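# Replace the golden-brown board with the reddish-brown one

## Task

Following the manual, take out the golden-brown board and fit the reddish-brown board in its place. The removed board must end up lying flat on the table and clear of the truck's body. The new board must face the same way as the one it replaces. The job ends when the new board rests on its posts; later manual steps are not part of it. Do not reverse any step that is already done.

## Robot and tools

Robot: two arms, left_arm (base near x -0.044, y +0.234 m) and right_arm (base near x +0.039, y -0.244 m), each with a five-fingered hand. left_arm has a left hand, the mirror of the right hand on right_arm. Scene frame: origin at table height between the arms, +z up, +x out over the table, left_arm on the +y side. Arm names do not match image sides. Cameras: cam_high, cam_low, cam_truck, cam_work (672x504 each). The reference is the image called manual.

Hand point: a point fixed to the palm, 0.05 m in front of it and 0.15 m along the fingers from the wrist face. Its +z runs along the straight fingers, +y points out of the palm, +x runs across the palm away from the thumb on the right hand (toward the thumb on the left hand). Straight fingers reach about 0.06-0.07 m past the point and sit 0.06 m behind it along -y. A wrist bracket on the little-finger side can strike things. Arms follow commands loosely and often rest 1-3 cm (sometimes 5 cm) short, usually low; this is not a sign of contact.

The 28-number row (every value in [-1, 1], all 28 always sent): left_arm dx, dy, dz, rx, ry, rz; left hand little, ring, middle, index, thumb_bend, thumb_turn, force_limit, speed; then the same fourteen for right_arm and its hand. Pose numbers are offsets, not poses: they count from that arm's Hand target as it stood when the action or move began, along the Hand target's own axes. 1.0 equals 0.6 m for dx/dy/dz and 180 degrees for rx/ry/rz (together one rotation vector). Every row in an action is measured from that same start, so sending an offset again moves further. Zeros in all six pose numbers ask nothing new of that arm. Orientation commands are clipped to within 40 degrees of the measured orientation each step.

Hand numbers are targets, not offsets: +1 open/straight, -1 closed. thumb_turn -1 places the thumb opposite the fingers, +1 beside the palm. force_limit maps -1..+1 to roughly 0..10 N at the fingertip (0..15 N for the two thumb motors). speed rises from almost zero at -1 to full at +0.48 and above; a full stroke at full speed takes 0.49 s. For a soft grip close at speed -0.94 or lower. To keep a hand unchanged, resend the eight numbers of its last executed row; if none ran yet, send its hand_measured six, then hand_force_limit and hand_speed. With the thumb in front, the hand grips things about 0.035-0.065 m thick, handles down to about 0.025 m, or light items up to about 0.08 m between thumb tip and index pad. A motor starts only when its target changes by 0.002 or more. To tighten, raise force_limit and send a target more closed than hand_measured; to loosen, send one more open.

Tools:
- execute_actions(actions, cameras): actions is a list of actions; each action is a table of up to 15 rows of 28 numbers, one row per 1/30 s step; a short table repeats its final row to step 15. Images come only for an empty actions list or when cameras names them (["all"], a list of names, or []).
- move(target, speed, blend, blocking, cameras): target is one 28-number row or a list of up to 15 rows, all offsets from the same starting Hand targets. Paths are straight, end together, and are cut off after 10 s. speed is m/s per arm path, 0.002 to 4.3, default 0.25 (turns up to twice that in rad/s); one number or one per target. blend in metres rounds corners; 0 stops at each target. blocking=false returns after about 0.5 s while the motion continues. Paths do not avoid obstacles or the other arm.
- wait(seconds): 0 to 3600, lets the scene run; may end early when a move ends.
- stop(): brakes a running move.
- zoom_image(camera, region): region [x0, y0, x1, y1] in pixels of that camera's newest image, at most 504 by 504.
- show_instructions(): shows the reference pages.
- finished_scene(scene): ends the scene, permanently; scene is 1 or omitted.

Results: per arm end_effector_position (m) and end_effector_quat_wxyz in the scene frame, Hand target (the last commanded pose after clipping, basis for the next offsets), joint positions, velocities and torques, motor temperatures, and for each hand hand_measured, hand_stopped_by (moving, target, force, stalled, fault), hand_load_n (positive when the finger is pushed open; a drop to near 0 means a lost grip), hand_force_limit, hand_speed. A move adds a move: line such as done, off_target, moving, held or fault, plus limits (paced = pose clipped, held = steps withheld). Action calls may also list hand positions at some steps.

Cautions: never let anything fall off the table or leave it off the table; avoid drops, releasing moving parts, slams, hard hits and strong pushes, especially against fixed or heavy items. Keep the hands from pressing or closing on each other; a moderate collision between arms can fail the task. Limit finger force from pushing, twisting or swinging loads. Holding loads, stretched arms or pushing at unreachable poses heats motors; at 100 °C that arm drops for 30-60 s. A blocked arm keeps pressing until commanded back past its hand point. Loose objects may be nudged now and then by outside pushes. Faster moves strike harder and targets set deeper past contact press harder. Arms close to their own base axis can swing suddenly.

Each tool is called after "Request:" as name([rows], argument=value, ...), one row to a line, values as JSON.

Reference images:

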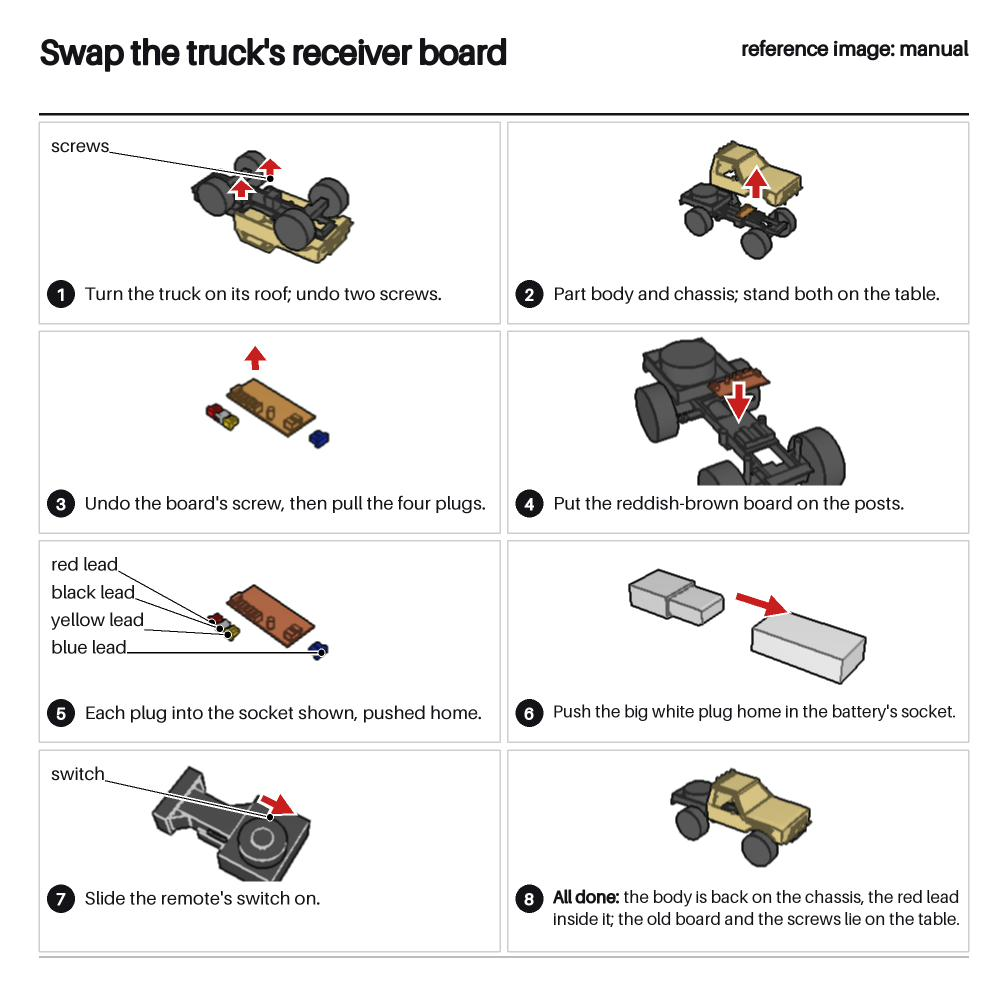

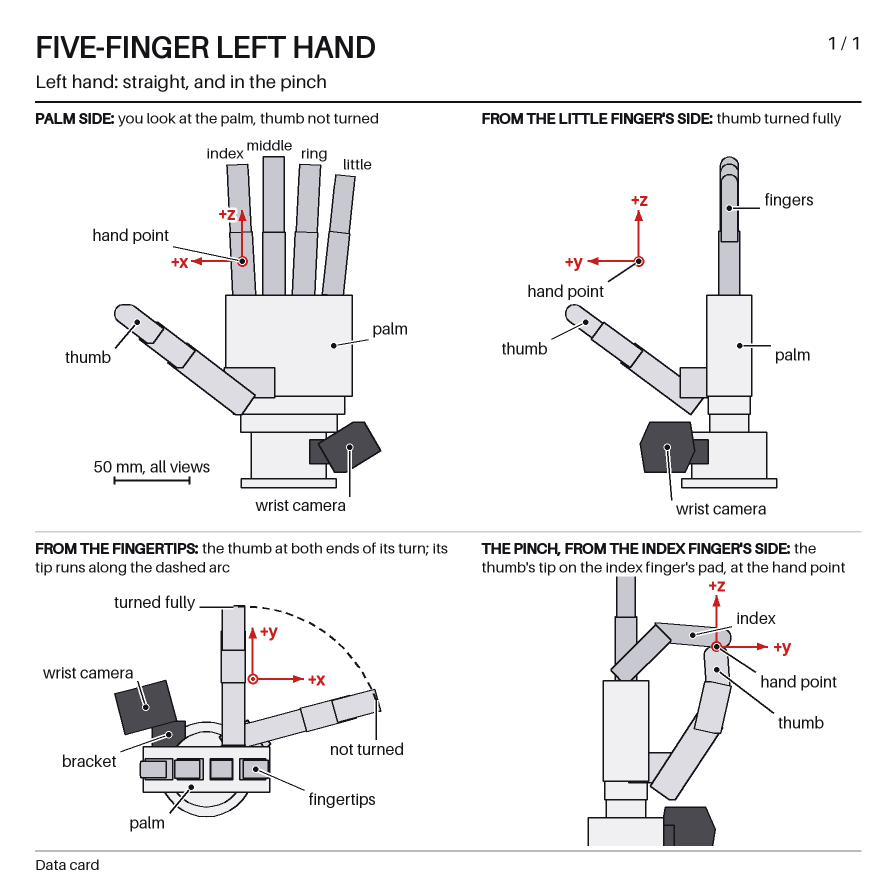

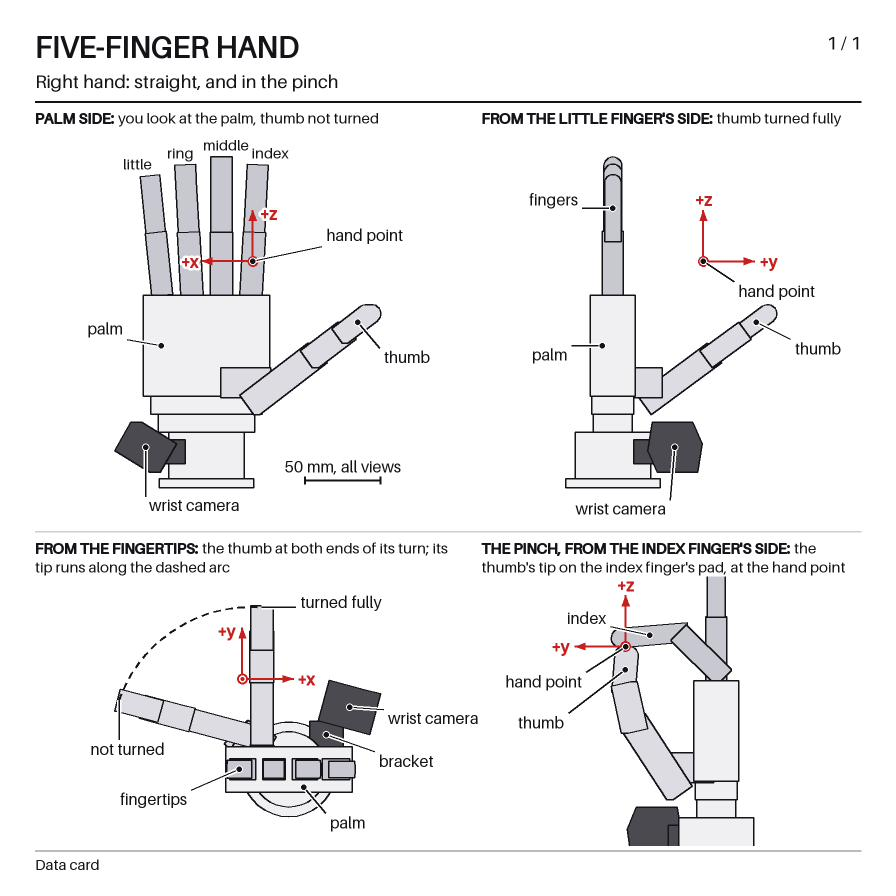

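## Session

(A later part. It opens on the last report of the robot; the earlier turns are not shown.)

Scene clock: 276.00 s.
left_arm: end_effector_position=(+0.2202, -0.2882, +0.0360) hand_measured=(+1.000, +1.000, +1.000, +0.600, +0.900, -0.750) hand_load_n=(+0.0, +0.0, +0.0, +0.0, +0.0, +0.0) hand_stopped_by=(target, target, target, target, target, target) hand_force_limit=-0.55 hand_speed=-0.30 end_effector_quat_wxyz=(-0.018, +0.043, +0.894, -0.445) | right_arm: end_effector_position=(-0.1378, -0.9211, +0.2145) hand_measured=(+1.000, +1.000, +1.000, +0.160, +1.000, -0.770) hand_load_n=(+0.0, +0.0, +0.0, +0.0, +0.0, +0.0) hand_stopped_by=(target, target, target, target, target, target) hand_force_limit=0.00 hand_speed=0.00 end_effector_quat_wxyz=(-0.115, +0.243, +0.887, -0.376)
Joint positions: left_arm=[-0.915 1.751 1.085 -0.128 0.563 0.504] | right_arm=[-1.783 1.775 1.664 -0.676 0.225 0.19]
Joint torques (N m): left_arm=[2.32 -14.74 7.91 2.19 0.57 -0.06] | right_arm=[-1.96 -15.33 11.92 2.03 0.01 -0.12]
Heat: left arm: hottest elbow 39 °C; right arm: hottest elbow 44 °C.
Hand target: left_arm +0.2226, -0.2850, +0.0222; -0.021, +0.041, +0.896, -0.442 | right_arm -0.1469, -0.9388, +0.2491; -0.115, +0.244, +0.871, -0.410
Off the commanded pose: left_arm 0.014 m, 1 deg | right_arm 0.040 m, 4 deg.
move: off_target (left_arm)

Request:
move(target=[0,0.0053,0.004,0,0,0,1,1,1,0.6,0.9,-0.75,-0.55,-0.3,0,0,0,0,0,0,1,1,1,0.16,1,-0.77,0,0], speed=0.05, cameras=["cam_work","cam_high"])

Request:
zoom_image(camera="cam_work", region=[450, 270, 550, 350])

Scene clock: 276.80 s.
left_arm: end_effector_position=(+0.2212, -0.2896, +0.0343) hand_measured=(+1.000, +1.000, +1.000, +0.600, +0.900, -0.750) hand_load_n=(+0.0, +0.0, +0.0, +0.0, +0.0, +0.0) hand_stopped_by=(target, target, target, target, target, target) hand_force_limit=-0.55 hand_speed=-0.30 end_effector_quat_wxyz=(-0.017, +0.044, +0.893, -0.447) | right_arm: end_effector_position=(-0.1378, -0.9211, +0.2145) hand_measured=(+1.000, +1.000, +1.000, +0.160, +1.000, -0.770) hand_load_n=(+0.0, +0.0, +0.0, +0.0, +0.0, +0.0) hand_stopped_by=(target, target, target, target, target, target) hand_force_limit=0.00 hand_speed=0.00 end_effector_quat_wxyz=(-0.115, +0.243, +0.887, -0.376)
Joint positions: left_arm=[-0.915 1.756 1.085 -0.118 0.563 0.504] | right_arm=[-1.783 1.775 1.664 -0.676 0.225 0.19]
Joint torques (N m): left_arm=[2.26 -14.56 7.62 2.15 0.59 -0.06] | right_arm=[-1.67 -15.33 11.88 1.76 0.02 -0.06]
Heat: left arm: hottest elbow 39 °C; right arm: hottest elbow 44 °C.
Hand target: left_arm +0.2226, -0.2850, +0.0182; -0.021, +0.041, +0.896, -0.442 | right_arm -0.1469, -0.9388, +0.2491; -0.115, +0.244, +0.871, -0.410
Off the commanded pose: left_arm 0.017 m, 1 deg | right_arm 0.040 m, 4 deg.
move: off_target (left_arm)
Images, in order (width x height): cam_high 672x504, cam_work 672x504.

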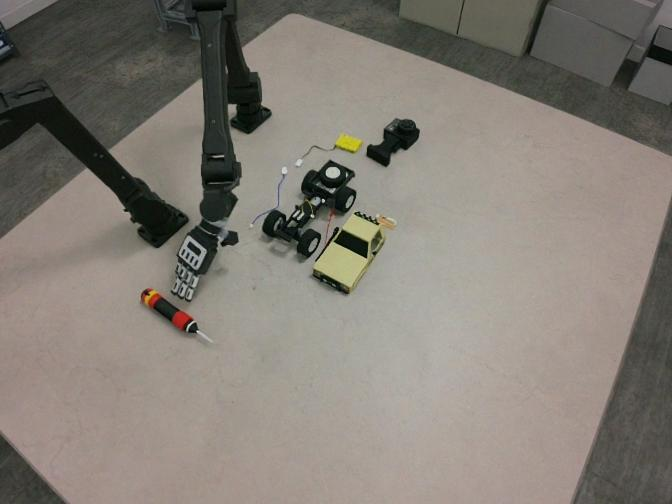

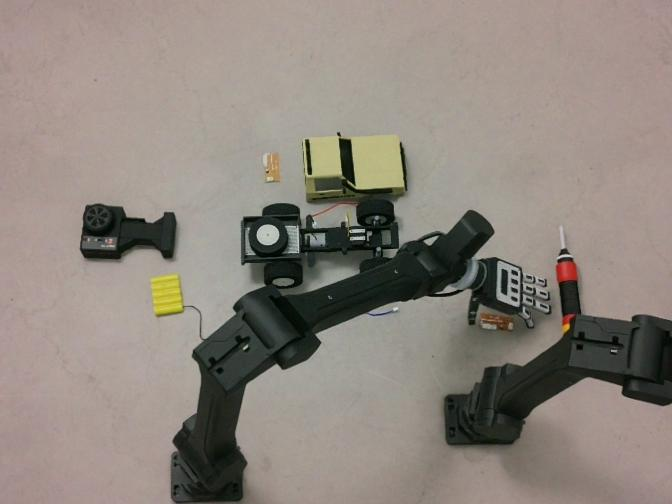

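Scaled by 5.040 from the camera's image (finer frame: 960x720).

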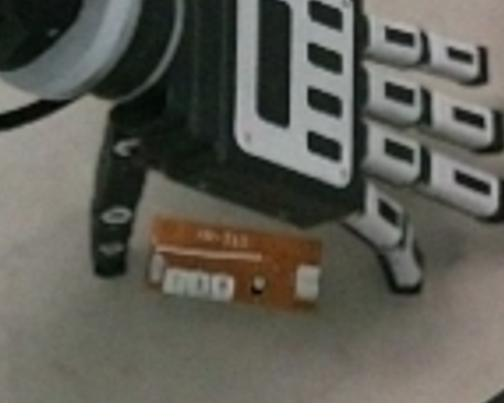

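Request:
execute_actions(actions=[], cameras=["cam_work", "cam_high"])

Scene clock: 278.93 s.
left_arm: end_effector_position=(+0.2213, -0.2897, +0.0344) hand_measured=(+1.000, +1.000, +1.000, +0.600, +0.900, -0.750) hand_load_n=(-0.5, +0.0, -0.5, +0.0, +0.0, +0.0) hand_stopped_by=(target, target, target, target, target, target) hand_force_limit=-0.55 hand_speed=-0.30 end_effector_quat_wxyz=(-0.017, +0.044, +0.893, -0.447) | right_arm: end_effector_position=(-0.1378, -0.9211, +0.2145) hand_measured=(+1.000, +1.000, +1.000, +0.160, +1.000, -0.770) hand_load_n=(+0.0, +0.0, -0.5, +0.0, +0.0, +0.0) hand_stopped_by=(target, target, target, target, target, target) hand_force_limit=0.00 hand_speed=0.00 end_effector_quat_wxyz=(-0.115, +0.243, +0.887, -0.376)
Joint positions: left_arm=[-0.915 1.756 1.085 -0.118 0.563 0.504] | right_arm=[-1.783 1.775 1.664 -0.676 0.225 0.19]
Joint velocities: within noise
Joint torques (N m): left_arm=[2.26 -14.68 7.61 2.18 0.57 -0.06] | right_arm=[-1.61 -14.51 11.97 1.69 -0.05 -0.06]
Motor temperatures (°C): left_arm=[28 33 39 29 34 33] | right_arm=[31 34 43 32 29 28]
Heat: left arm: hottest elbow 39 °C; right arm: hottest elbow 43 °C.
Hand target: left_arm +0.2226, -0.2850, +0.0182; -0.021, +0.041, +0.896, -0.442 | right_arm -0.1469, -0.9388, +0.2491; -0.115, +0.244, +0.871, -0.410
Off the commanded pose: left_arm 0.017 m, 1 deg | right_arm 0.040 m, 4 deg.
Images, in order (width x height): cam_high 672x504, cam_work 672x504.

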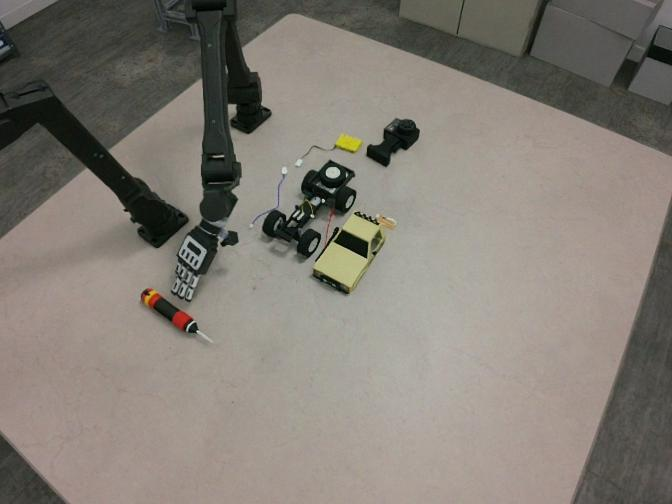

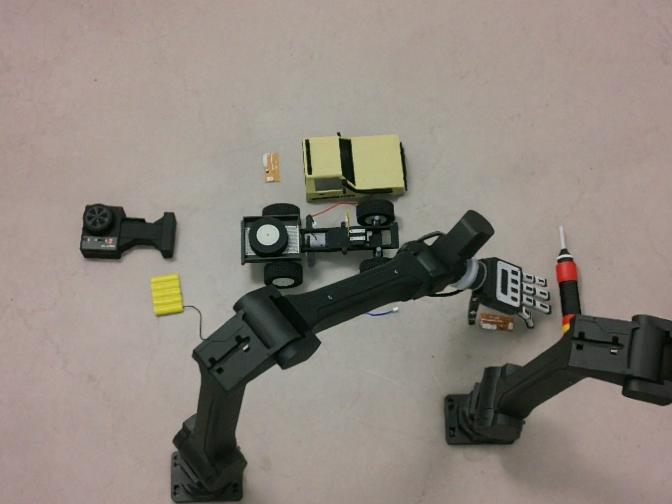

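Request:
zoom_image(camera="cam_work", region=[440, 280, 560, 370])

Scaled by 4.200 from the camera's image (finer frame: 960x720).

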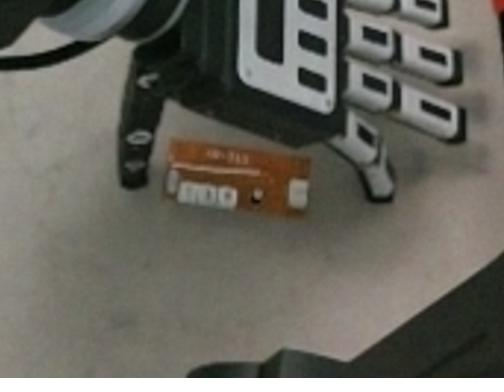

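Request:
move(target=[0,0,0,0,0,0, 1,1,1,0.6,0.68,-0.75,-0.55,-0.9, 0,0,0,0,0,0, 1,1,1,0.16,1,-0.77,0,0], cameras=["cam_work"])

Request:
zoom_image(camera="cam_work", region=[440, 280, 560, 370])

Scene clock: 281.47 s.
left_arm: end_effector_position=(+0.2213, -0.2897, +0.0344) hand_measured=(+1.000, +1.000, +1.000, +0.600, +0.680, -0.750) hand_load_n=(+0.0, +0.0, +0.0, +0.0, +0.0, +0.0) hand_stopped_by=(target, target, target, target, target, target) hand_force_limit=-0.55 hand_speed=-0.90 end_effector_quat_wxyz=(-0.017, +0.044, +0.893, -0.447) | right_arm: end_effector_position=(-0.1378, -0.9211, +0.2145) hand_measured=(+1.000, +1.000, +1.000, +0.160, +1.000, -0.770) hand_load_n=(+0.0, -0.5, +0.0, +0.0, +0.0, +0.0) hand_stopped_by=(target, target, target, target, target, target) hand_force_limit=0.00 hand_speed=0.00 end_effector_quat_wxyz=(-0.115, +0.243, +0.887, -0.376)
Joint positions: left_arm=[-0.915 1.756 1.085 -0.118 0.563 0.504] | right_arm=[-1.783 1.775 1.664 -0.676 0.225 0.19]
Joint torques (N m): left_arm=[2.32 -14.74 7.64 2.17 0.57 -0.06] | right_arm=[-0.97 -14.74 11.99 1.84 0.03 -0.1]
Heat: left arm: hottest elbow 39 °C; right arm: hottest elbow 43 °C.
Hand target: left_arm +0.2226, -0.2850, +0.0182; -0.021, +0.041, +0.896, -0.442 | right_arm -0.1469, -0.9388, +0.2491; -0.115, +0.244, +0.871, -0.410
Off the commanded pose: left_arm 0.017 m, 1 deg | right_arm 0.040 m, 4 deg.
move: done

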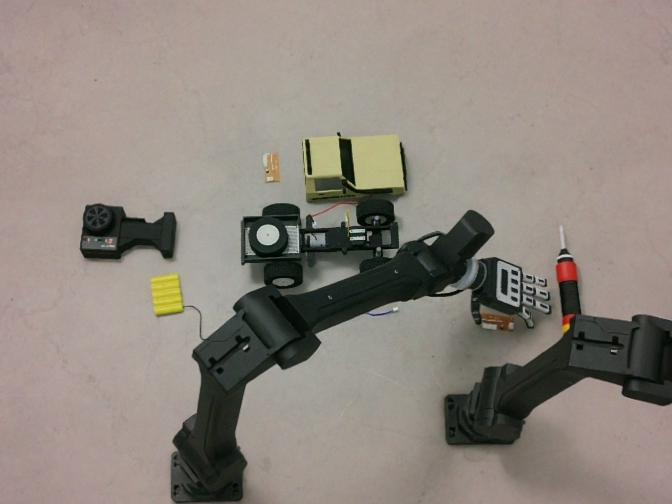

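Scaled by 4.200 from the camera's image (finer frame: 960x720).

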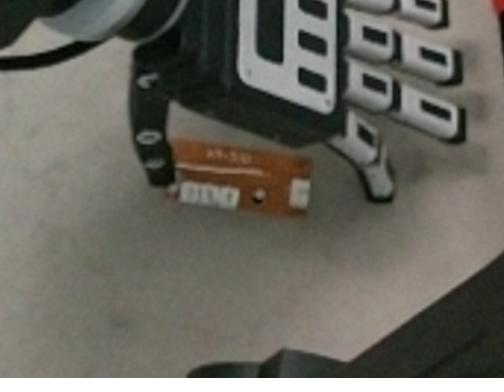

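Request:
move(target=[0,0,0,0,0,0, 1,1,1,0.1,0.68,-0.75,-0.55,-0.94, 0,0,0,0,0,0, 1,1,1,0.16,1,-0.77,0,0], cameras=["cam_work"])

Request:
zoom_image(camera="cam_work", region=[440, 280, 560, 370])

Scene clock: 284.33 s.
left_arm: end_effector_position=(+0.2212, -0.2901, +0.0347) hand_measured=(+1.000, +1.000, +1.000, +0.206, +0.680, -0.750) hand_load_n=(+0.0, +0.0, +0.0, +1.5, +1.5, +0.0) hand_stopped_by=(target, target, target, force, target, target) hand_force_limit=-0.55 hand_speed=-0.94 end_effector_quat_wxyz=(-0.017, +0.044, +0.893, -0.448) | right_arm: end_effector_position=(-0.1378, -0.9211, +0.2145) hand_measured=(+1.000, +1.000, +1.000, +0.160, +1.000, -0.770) hand_load_n=(+0.0, +0.0, +0.0, +0.0, +0.0, +0.0) hand_stopped_by=(target, target, target, target, target, target) hand_force_limit=0.00 hand_speed=0.00 end_effector_quat_wxyz=(-0.115, +0.243, +0.887, -0.376)
Joint positions: left_arm=[-0.915 1.756 1.085 -0.116 0.565 0.504] | right_arm=[-1.783 1.775 1.664 -0.676 0.225 0.19]
Joint torques (N m): left_arm=[2.08 -14.56 7.62 2.03 0.51 -0.06] | right_arm=[-1.44 -14.97 11.88 1.77 0 -0.1]
Heat: left arm: hottest elbow 39 °C; right arm: hottest elbow 43 °C.
Hand target: left_arm +0.2226, -0.2850, +0.0182; -0.021, +0.041, +0.896, -0.442 | right_arm -0.1469, -0.9388, +0.2491; -0.115, +0.244, +0.871, -0.410
Off the commanded pose: left_arm 0.017 m, 1 deg | right_arm 0.040 m, 4 deg.
move: done

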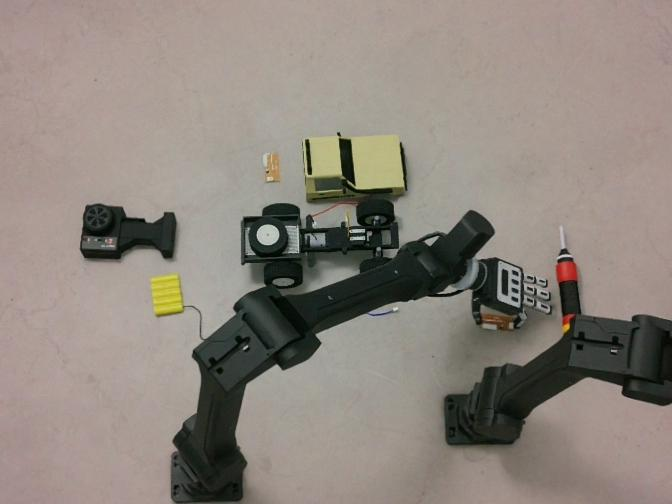

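Scaled by 4.200 from the camera's image (finer frame: 960x720).

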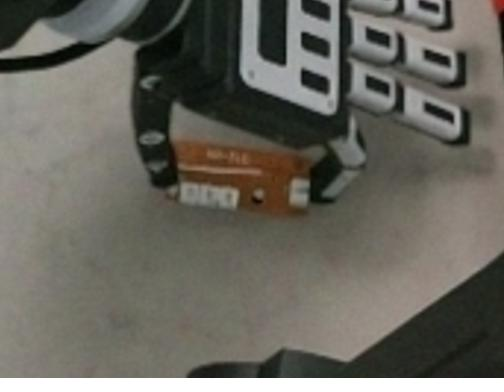

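Request:
move(target=[0,0,0,0,0,0, 1,1,1,0.05,0.68,-0.75,-0.42,-0.94, 0,0,0,0,0,0, 1,1,1,0.16,1,-0.77,0,0], cameras=["cam_work", "cam_low"])

Request:
zoom_image(camera="cam_work", region=[440, 280, 560, 370])

Scene clock: 285.23 s.
left_arm: end_effector_position=(+0.2215, -0.2907, +0.0352) hand_measured=(+1.000, +1.000, +1.000, +0.184, +0.680, -0.750) hand_load_n=(+0.0, +0.0, +0.0, +2.5, +2.0, +0.0) hand_stopped_by=(target, target, target, force, target, target) hand_force_limit=-0.42 hand_speed=-0.94 end_effector_quat_wxyz=(-0.016, +0.045, +0.892, -0.450) | right_arm: end_effector_position=(-0.1378, -0.9211, +0.2145) hand_measured=(+1.000, +1.000, +1.000, +0.160, +1.000, -0.770) hand_load_n=(+0.0, +0.0, +0.0, +0.0, +0.0, +0.0) hand_stopped_by=(target, target, target, target, target, target) hand_force_limit=0.00 hand_speed=0.00 end_effector_quat_wxyz=(-0.115, +0.243, +0.887, -0.376)
Joint positions: left_arm=[-0.915 1.756 1.085 -0.112 0.566 0.504] | right_arm=[-1.783 1.775 1.664 -0.676 0.225 0.19]
Joint torques (N m): left_arm=[2.32 -14.39 7.6 1.94 0.45 -0.07] | right_arm=[-1.03 -14.97 11.78 1.74 0 -0.07]
Heat: left arm: hottest elbow 39 °C; right arm: hottest elbow 43 °C.
Hand target: left_arm +0.2227, -0.2850, +0.0182; -0.021, +0.041, +0.896, -0.442 | right_arm -0.1469, -0.9388, +0.2491; -0.115, +0.244, +0.871, -0.410
Off the commanded pose: left_arm 0.018 m, 1 deg | right_arm 0.040 m, 4 deg.
move: done
Images, in order (width x height): cam_low 672x504, cam_work 672x504.

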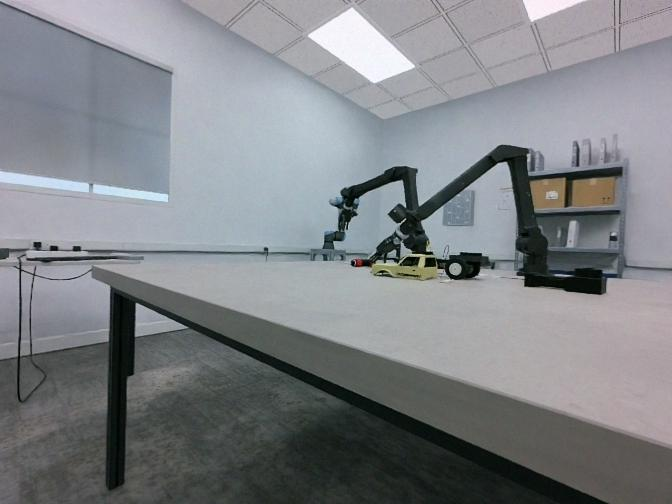

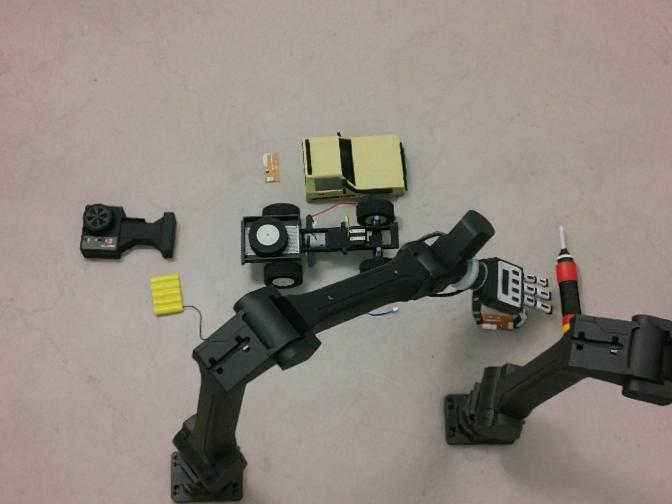

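Scaled by 4.200 from the camera's image (finer frame: 960x720).

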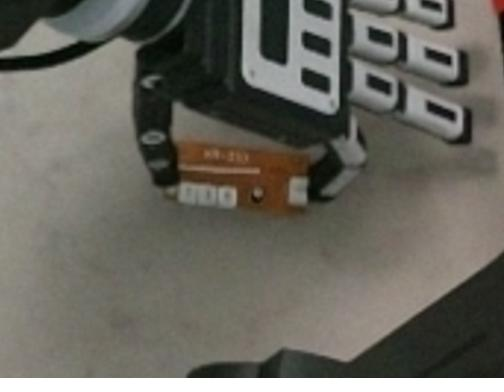

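Request:
move(target=[-0.00996,-0.12013,-0.06804,0,0,0, 1,1,1,0.05,0.68,-0.75,-0.42,-0.94, 0,0,0,0,0,0, 1,1,1,0.16,1,-0.77,0,0], cameras=["cam_work"], speed=0.05)

Request:
zoom_image(camera="cam_work", region=[440, 280, 560, 370])

Scene clock: 288.07 s.
left_arm: end_effector_position=(+0.2178, -0.2858, +0.0826) hand_measured=(+1.000, +1.000, +1.000, +0.184, +0.680, -0.750) hand_load_n=(+0.0, +0.0, +0.0, +0.0, +0.0, +0.0) hand_stopped_by=(target, target, target, force, target, target) hand_force_limit=-0.42 hand_speed=-0.94 end_effector_quat_wxyz=(-0.030, +0.038, +0.900, -0.433) | right_arm: end_effector_position=(-0.1378, -0.9211, +0.2145) hand_measured=(+1.000, +1.000, +1.000, +0.160, +1.000, -0.770) hand_load_n=(+0.0, +0.0, +0.0, +0.0, +0.0, +0.0) hand_stopped_by=(target, target, target, target, target, target) hand_force_limit=0.00 hand_speed=0.00 end_effector_quat_wxyz=(-0.115, +0.243, +0.887, -0.376)
Joint positions: left_arm=[-0.915 1.686 1.156 -0.302 0.566 0.504] | right_arm=[-1.783 1.775 1.664 -0.676 0.225 0.19]
Joint torques (N m): left_arm=[1.61 -16.5 12.82 0.83 0.32 -0.12] | right_arm=[-1.96 -15.38 11.81 1.98 0 -0.06]
Heat: left arm: hottest elbow 39 °C; right arm: hottest elbow 43 °C.
Hand target: left_arm +0.2277, -0.2970, +0.1003; -0.021, +0.041, +0.896, -0.442 | right_arm -0.1469, -0.9388, +0.2491; -0.115, +0.244, +0.871, -0.410
Off the commanded pose: left_arm 0.023 m, 2 deg | right_arm 0.040 m, 4 deg.
move: off_target (left_arm)

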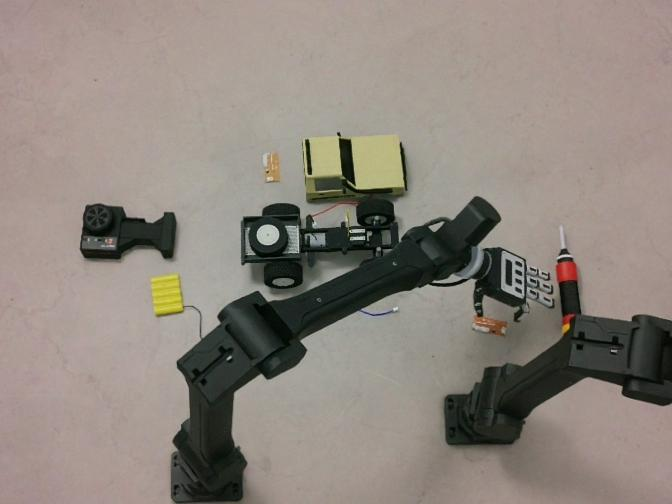

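Scaled by 4.200 from the camera's image (finer frame: 960x720).

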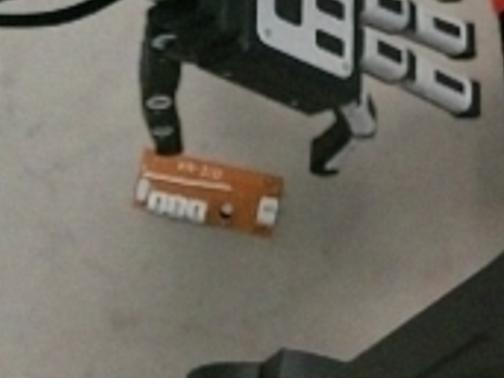

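Request:
move(target=[0,0,0,0.0082,0.0419,0.0321, 1,1,1,0.6,0.94,-0.75,-0.42,-0.3, 0,0,0,0,0,0, 1,1,1,0.16,1,-0.77,0,0], cameras=["cam_work"], speed=0.1)

Request:
zoom_image(camera="cam_work", region=[440, 280, 560, 370])

Scene clock: 293.13 s.
left_arm: end_effector_position=(+0.2146, -0.2872, +0.0948) hand_measured=(+1.000, +1.000, +1.000, +0.600, +0.940, -0.750) hand_load_n=(+0.0, +0.0, +0.0, +0.0, +0.0, +0.0) hand_stopped_by=(target, target, target, target, target, target) hand_force_limit=-0.42 hand_speed=-0.30 end_effector_quat_wxyz=(-0.063, +0.111, +0.886, -0.446) | right_arm: end_effector_position=(-0.1378, -0.9211, +0.2145) hand_measured=(+1.000, +1.000, +1.000, +0.160, +1.000, -0.770) hand_load_n=(+0.0, +0.0, +0.0, +0.0, +0.0, +0.0) hand_stopped_by=(target, target, target, target, target, target) hand_force_limit=0.00 hand_speed=0.00 end_effector_quat_wxyz=(-0.115, +0.243, +0.887, -0.376)
Joint positions: left_arm=[-0.898 1.705 1.213 -0.396 0.699 0.654] | right_arm=[-1.783 1.775 1.664 -0.676 0.225 0.19]
Joint torques (N m): left_arm=[2.26 -14.8 13.23 0.73 0.68 -0.03] | right_arm=[-0.85 -15.38 12.03 1.76 0.05 -0.05]
Heat: left arm: hottest elbow 39 °C; right arm: hottest elbow 43 °C.
Hand target: left_arm +0.2277, -0.2970, +0.1002; -0.058, +0.114, +0.884, -0.450 | right_arm -0.1469, -0.9388, +0.2491; -0.115, +0.244, +0.871, -0.410
Off the commanded pose: left_arm 0.017 m, 1 deg | right_arm 0.040 m, 4 deg.
move: off_target (left_arm)

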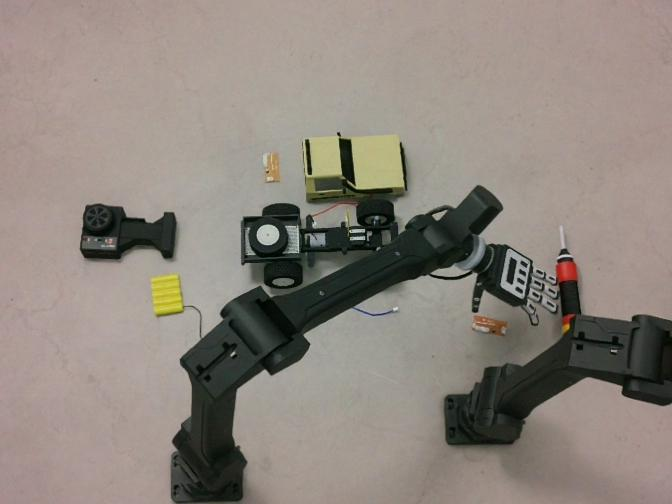

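Scaled by 4.200 from the camera's image (finer frame: 960x720).

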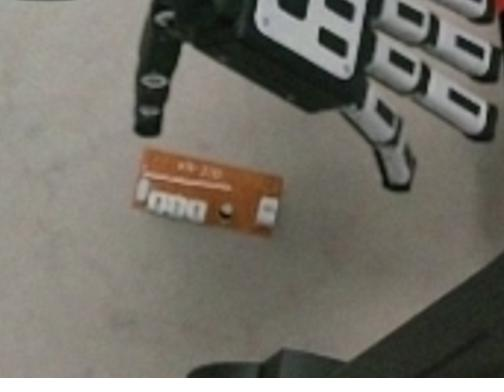

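Request:
move(target=[0.03256,0.09808,0.04149,0,0,0, 1,1,1,0.6,0.94,-0.75,-0.42,-0.3, 0,0,0,0,0,0, 1,1,1,0.16,1,-0.77,0,0], cameras=["cam_work"], speed=0.08)

Request:
zoom_image(camera="cam_work", region=[440, 280, 560, 370])

Scene clock: 295.43 s.
left_arm: end_effector_position=(+0.2096, -0.2806, +0.0501) hand_measured=(+1.000, +1.000, +1.000, +0.600, +0.940, -0.750) hand_load_n=(+0.0, +0.0, +0.0, +0.0, +0.0, +0.0) hand_stopped_by=(target, target, target, target, target, target) hand_force_limit=-0.42 hand_speed=-0.30 end_effector_quat_wxyz=(-0.057, +0.115, +0.883, -0.452) | right_arm: end_effector_position=(-0.1378, -0.9211, +0.2145) hand_measured=(+1.000, +1.000, +1.000, +0.160, +1.000, -0.770) hand_load_n=(+0.0, +0.0, +0.0, +0.0, +0.0, +0.0) hand_stopped_by=(target, target, target, target, target, target) hand_force_limit=0.00 hand_speed=0.00 end_effector_quat_wxyz=(-0.115, +0.243, +0.887, -0.376)
Joint positions: left_arm=[-0.898 1.742 1.122 -0.249 0.699 0.656] | right_arm=[-1.783 1.775 1.664 -0.676 0.225 0.19]
Joint torques (N m): left_arm=[2.08 -14.97 8.1 1.98 0.67 -0.03] | right_arm=[-1.44 -14.74 11.71 1.68 0 -0.08]
Heat: left arm: hottest elbow 39 °C; right arm: hottest elbow 43 °C.
Hand target: left_arm +0.2126, -0.2781, +0.0380; -0.058, +0.114, +0.884, -0.450 | right_arm -0.1469, -0.9388, +0.2491; -0.115, +0.244, +0.871, -0.410
Off the commanded pose: left_arm 0.013 m, 0 deg | right_arm 0.040 m, 4 deg.
move: off_target (left_arm)

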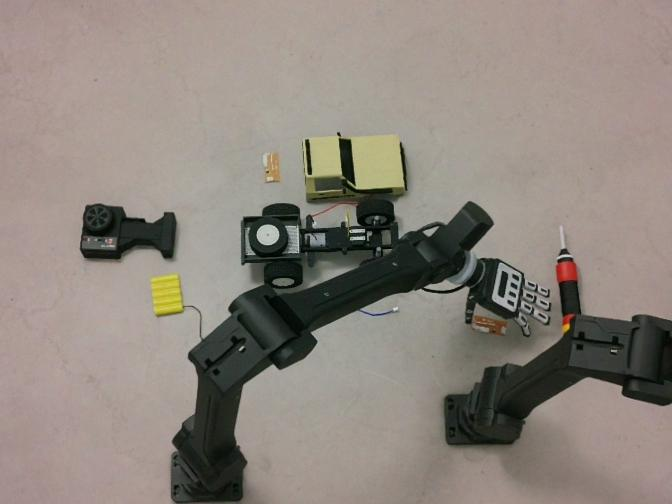

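Scaled by 4.200 from the camera's image (finer frame: 960x720).

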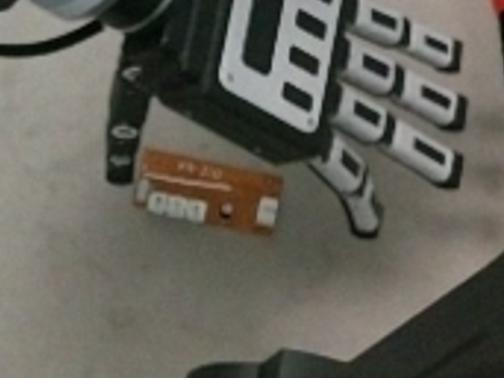

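Request:
move(target=[-0.0026,0.02308,0.01362,0,0,0, 1,1,1,0.6,0.94,-0.75,-0.42,-0.3, 0,0,0,0,0,0, 1,1,1,0.16,1,-0.77,0,0], cameras=["cam_work"], speed=0.04)

Request:
zoom_image(camera="cam_work", region=[440, 280, 560, 370])

Scene clock: 297.33 s.
left_arm: end_effector_position=(+0.2114, -0.2806, +0.0351) hand_measured=(+1.000, +1.000, +1.000, +0.600, +0.940, -0.750) hand_load_n=(+0.0, +0.0, +0.0, +0.0, +0.0, +0.0) hand_stopped_by=(target, target, target, target, target, target) hand_force_limit=-0.42 hand_speed=-0.30 end_effector_quat_wxyz=(-0.056, +0.116, +0.882, -0.453) | right_arm: end_effector_position=(-0.1378, -0.9211, +0.2145) hand_measured=(+1.000, +1.000, +1.000, +0.160, +1.000, -0.770) hand_load_n=(+0.0, +0.0, +0.0, +0.0, +0.0, +0.0) hand_stopped_by=(target, target, target, target, target, target) hand_force_limit=0.00 hand_speed=0.00 end_effector_quat_wxyz=(-0.115, +0.243, +0.887, -0.376)
Joint positions: left_arm=[-0.895 1.768 1.111 -0.212 0.701 0.659] | right_arm=[-1.783 1.775 1.664 -0.676 0.225 0.19]
Joint torques (N m): left_arm=[2.26 -14.92 7.75 2.04 0.68 -0.02] | right_arm=[-1.73 -14.86 12.08 1.76 0.09 -0.07]
Heat: left arm: hottest elbow 39 °C; right arm: hottest elbow 43 °C.
Hand target: left_arm +0.2143, -0.2770, +0.0219; -0.058, +0.114, +0.884, -0.450 | right_arm -0.1469, -0.9388, +0.2491; -0.115, +0.244, +0.871, -0.410
Off the commanded pose: left_arm 0.014 m, 0 deg | right_arm 0.040 m, 4 deg.
move: off_target (left_arm)

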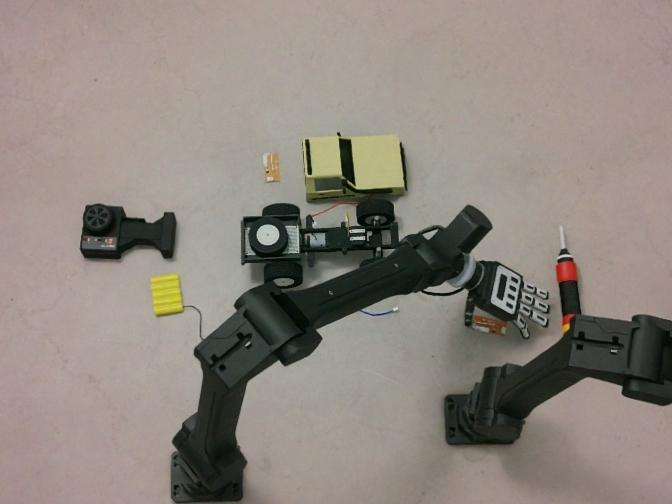

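Scaled by 4.200 from the camera's image (finer frame: 960x720).

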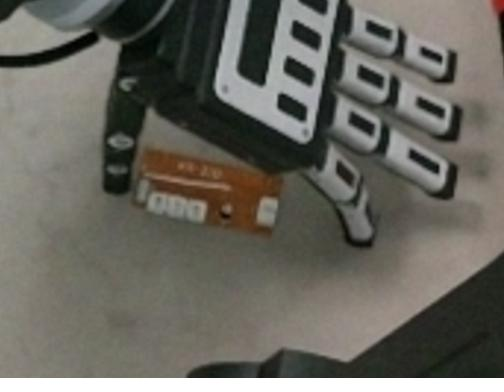

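Request:
move(target=[0,0,0,0,0,0, 1,1,1,0.6,0.88,-0.75,-0.55,-0.9, 0,0,0,0,0,0, 1,1,1,0.16,1,-0.77,0,0], cameras=["cam_work"])

Request:
zoom_image(camera="cam_work", region=[440, 280, 560, 370])

Scene clock: 298.50 s.
left_arm: end_effector_position=(+0.2114, -0.2806, +0.0351) hand_measured=(+1.000, +1.000, +1.000, +0.600, +0.880, -0.750) hand_load_n=(+0.0, +0.0, +0.0, +0.0, +0.0, +0.0) hand_stopped_by=(target, target, target, target, target, target) hand_force_limit=-0.55 hand_speed=-0.90 end_effector_quat_wxyz=(-0.056, +0.116, +0.882, -0.453) | right_arm: end_effector_position=(-0.1378, -0.9211, +0.2145) hand_measured=(+1.000, +1.000, +1.000, +0.160, +1.000, -0.770) hand_load_n=(+0.0, +0.0, +0.0, +0.0, +0.0, +0.0) hand_stopped_by=(target, target, target, target, target, target) hand_force_limit=0.00 hand_speed=0.00 end_effector_quat_wxyz=(-0.115, +0.243, +0.887, -0.376)
Joint positions: left_arm=[-0.895 1.768 1.111 -0.212 0.701 0.659] | right_arm=[-1.783 1.775 1.664 -0.676 0.225 0.19]
Joint torques (N m): left_arm=[2.26 -14.97 7.82 2 0.68 -0.02] | right_arm=[-1.55 -16.26 11.92 1.99 0.03 -0.13]
Heat: left arm: hottest elbow 39 °C; right arm: hottest elbow 43 °C.
Hand target: left_arm +0.2143, -0.2770, +0.0219; -0.058, +0.114, +0.884, -0.450 | right_arm -0.1469, -0.9388, +0.2491; -0.115, +0.244, +0.871, -0.410
Off the commanded pose: left_arm 0.014 m, 0 deg | right_arm 0.040 m, 4 deg.
move: done

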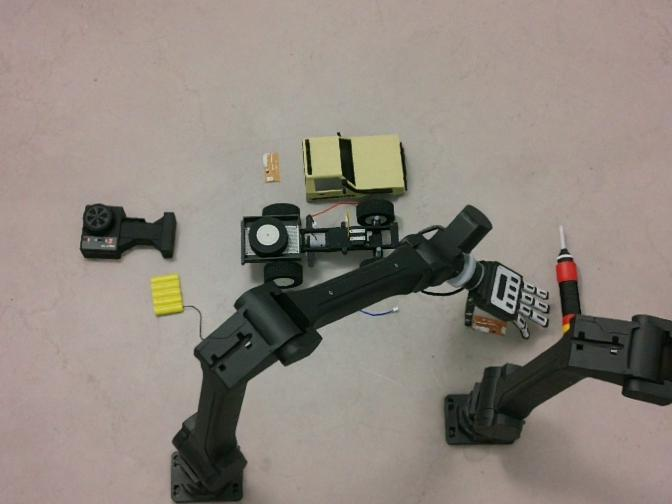

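Scaled by 4.200 from the camera's image (finer frame: 960x720).

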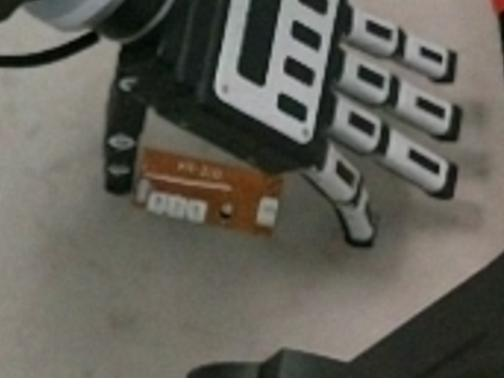

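Request:
move(target=[0,0,0,0,0,0, 1,1,1,0.6,0.83,-0.75,-0.55,-0.9, 0,0,0,0,0,0, 1,1,1,0.16,1,-0.77,0,0], cameras=["cam_work"])

Request:
zoom_image(camera="cam_work", region=[450, 290, 540, 360])

Scene clock: 299.30 s.
left_arm: end_effector_position=(+0.2114, -0.2806, +0.0351) hand_measured=(+1.000, +1.000, +1.000, +0.600, +0.830, -0.750) hand_load_n=(+0.0, +0.0, +0.0, +0.0, +0.0, +0.0) hand_stopped_by=(target, target, target, target, target, target) hand_force_limit=-0.55 hand_speed=-0.90 end_effector_quat_wxyz=(-0.056, +0.116, +0.882, -0.453) | right_arm: end_effector_position=(-0.1378, -0.9211, +0.2145) hand_measured=(+1.000, +1.000, +1.000, +0.160, +1.000, -0.770) hand_load_n=(+0.0, +0.0, +0.0, +0.0, +0.5, +0.0) hand_stopped_by=(target, target, target, target, target, target) hand_force_limit=0.00 hand_speed=0.00 end_effector_quat_wxyz=(-0.115, +0.243, +0.887, -0.376)
Joint positions: left_arm=[-0.895 1.768 1.111 -0.212 0.701 0.659] | right_arm=[-1.783 1.775 1.664 -0.676 0.225 0.19]
Joint torques (N m): left_arm=[2.32 -14.97 7.8 2 0.69 -0.03] | right_arm=[-1.79 -14.86 12.01 1.7 0.02 -0.11]
Heat: left arm: hottest elbow 39 °C; right arm: hottest elbow 43 °C.
Hand target: left_arm +0.2143, -0.2770, +0.0219; -0.058, +0.114, +0.884, -0.450 | right_arm -0.1469, -0.9388, +0.2491; -0.115, +0.244, +0.871, -0.410
Off the commanded pose: left_arm 0.014 m, 0 deg | right_arm 0.040 m, 4 deg.
move: done

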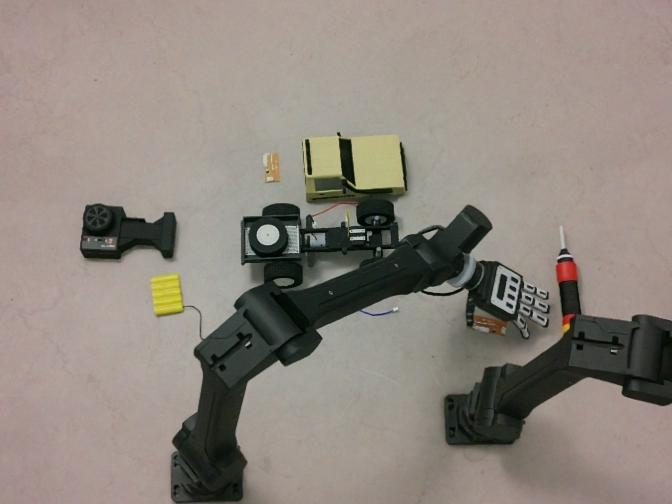

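Scaled by 5.600 from the camera's image (finer frame: 960x720).

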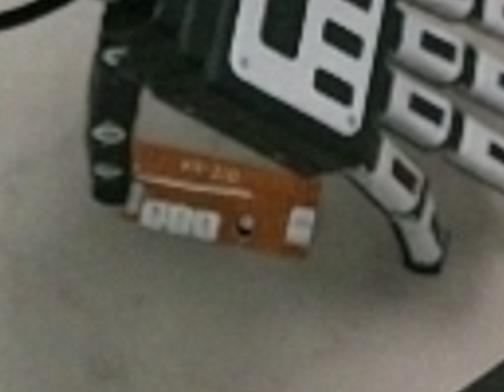

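Request:
move(target=[0,0,0,0,0,0, 1,1,1,-0.05,0.83,-0.75,-0.55,-0.94, 0,0,0,0,0,0, 1,1,1,0.16,1,-0.77,0,0], cameras=["cam_work"])

Request:
zoom_image(camera="cam_work", region=[450, 290, 540, 360])

Scene clock: 302.87 s.
left_arm: end_effector_position=(+0.2115, -0.2808, +0.0354) hand_measured=(+1.000, +1.000, +1.000, +0.104, +0.830, -0.750) hand_load_n=(+0.0, +0.0, +0.0, +2.0, +2.5, +0.0) hand_stopped_by=(target, target, target, force, target, target) hand_force_limit=-0.55 hand_speed=-0.94 end_effector_quat_wxyz=(-0.057, +0.116, +0.882, -0.454) | right_arm: end_effector_position=(-0.1378, -0.9211, +0.2145) hand_measured=(+1.000, +1.000, +1.000, +0.160, +1.000, -0.770) hand_load_n=(+0.0, +0.0, -0.5, +0.0, +0.0, +0.0) hand_stopped_by=(target, target, target, target, target, target) hand_force_limit=0.00 hand_speed=0.00 end_effector_quat_wxyz=(-0.115, +0.243, +0.887, -0.376)
Joint positions: left_arm=[-0.895 1.768 1.111 -0.211 0.703 0.659] | right_arm=[-1.783 1.775 1.664 -0.676 0.225 0.19]
Joint torques (N m): left_arm=[2.37 -15.03 7.77 1.95 0.61 -0.03] | right_arm=[-1.26 -14.62 11.89 1.92 0.01 -0.08]
Heat: left arm: hottest elbow 38 °C; right arm: hottest elbow 43 °C.
Hand target: left_arm +0.2144, -0.2769, +0.0219; -0.058, +0.114, +0.884, -0.450 | right_arm -0.1469, -0.9388, +0.2491; -0.115, +0.244, +0.871, -0.410
Off the commanded pose: left_arm 0.014 m, 1 deg | right_arm 0.040 m, 4 deg.
move: done

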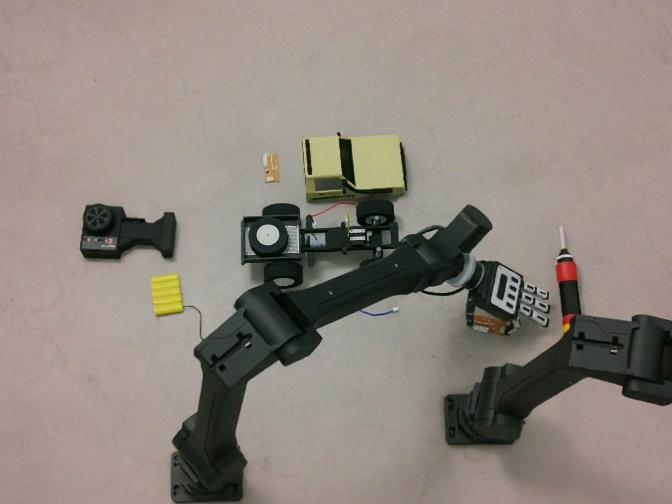

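Scaled by 5.600 from the camera's image (finer frame: 960x720).

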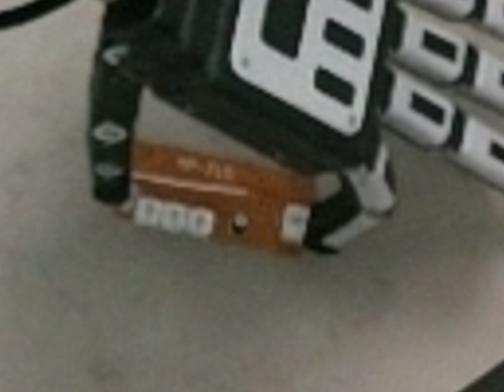

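Request:
move(target=[-0.0074,-0.0656,-0.0374,0,0,0, 1,1,1,-0.05,0.83,-0.75,-0.55,-0.94, 0,0,0,0,0,0, 1,1,1,0.16,1,-0.77,0,0], cameras=["cam_work"], speed=0.04)

Request:
zoom_image(camera="cam_work", region=[450, 290, 540, 360])

Scene clock: 305.23 s.
left_arm: end_effector_position=(+0.2051, -0.2726, +0.0512) hand_measured=(+1.000, +1.000, +1.000, +0.104, +0.830, -0.750) hand_load_n=(+0.0, +0.0, +0.0, +0.0, +0.0, +0.0) hand_stopped_by=(target, target, target, force, target, target) hand_force_limit=-0.55 hand_speed=-0.94 end_effector_quat_wxyz=(-0.069, +0.110, +0.888, -0.441) | right_arm: end_effector_position=(-0.1378, -0.9211, +0.2145) hand_measured=(+1.000, +1.000, +1.000, +0.160, +1.000, -0.770) hand_load_n=(+0.0, +0.0, +0.0, +0.0, +0.0, +0.0) hand_stopped_by=(target, target, target, target, target, target) hand_force_limit=0.00 hand_speed=0.00 end_effector_quat_wxyz=(-0.115, +0.243, +0.887, -0.376)
Joint positions: left_arm=[-0.895 1.734 1.124 -0.299 0.703 0.659] | right_arm=[-1.783 1.775 1.664 -0.676 0.225 0.19]
Joint torques (N m): left_arm=[2.02 -16.62 12.07 0.66 0.54 -0.04] | right_arm=[-2.02 -15.27 11.85 1.69 0 -0.1]
Heat: left arm: hottest elbow 38 °C; right arm: hottest elbow 43 °C.
Hand target: left_arm +0.2174, -0.2829, +0.0670; -0.058, +0.114, +0.884, -0.450 | right_arm -0.1469, -0.9388, +0.2491; -0.115, +0.244, +0.871, -0.410
Off the commanded pose: left_arm 0.023 m, 2 deg | right_arm 0.040 m, 4 deg.
move: off_target (left_arm)

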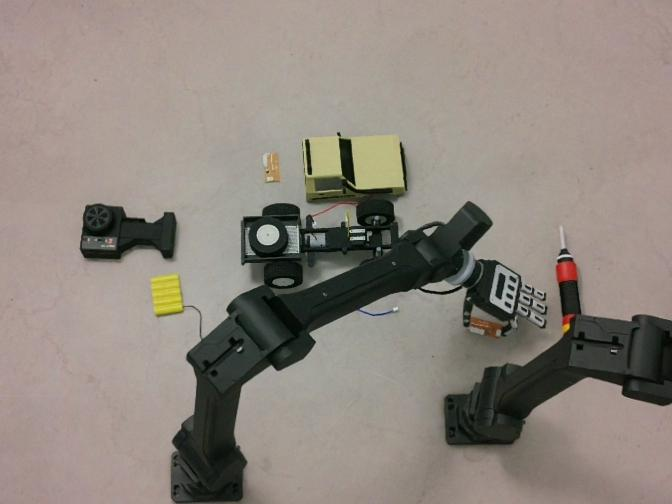

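Scaled by 5.600 from the camera's image (finer frame: 960x720).

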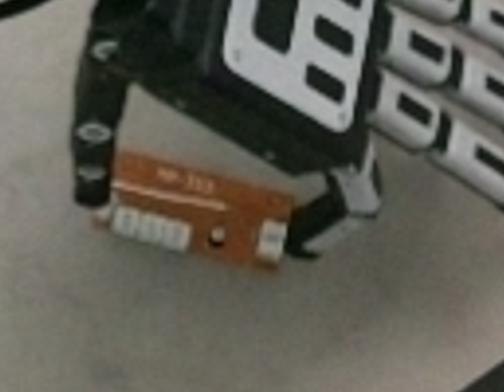

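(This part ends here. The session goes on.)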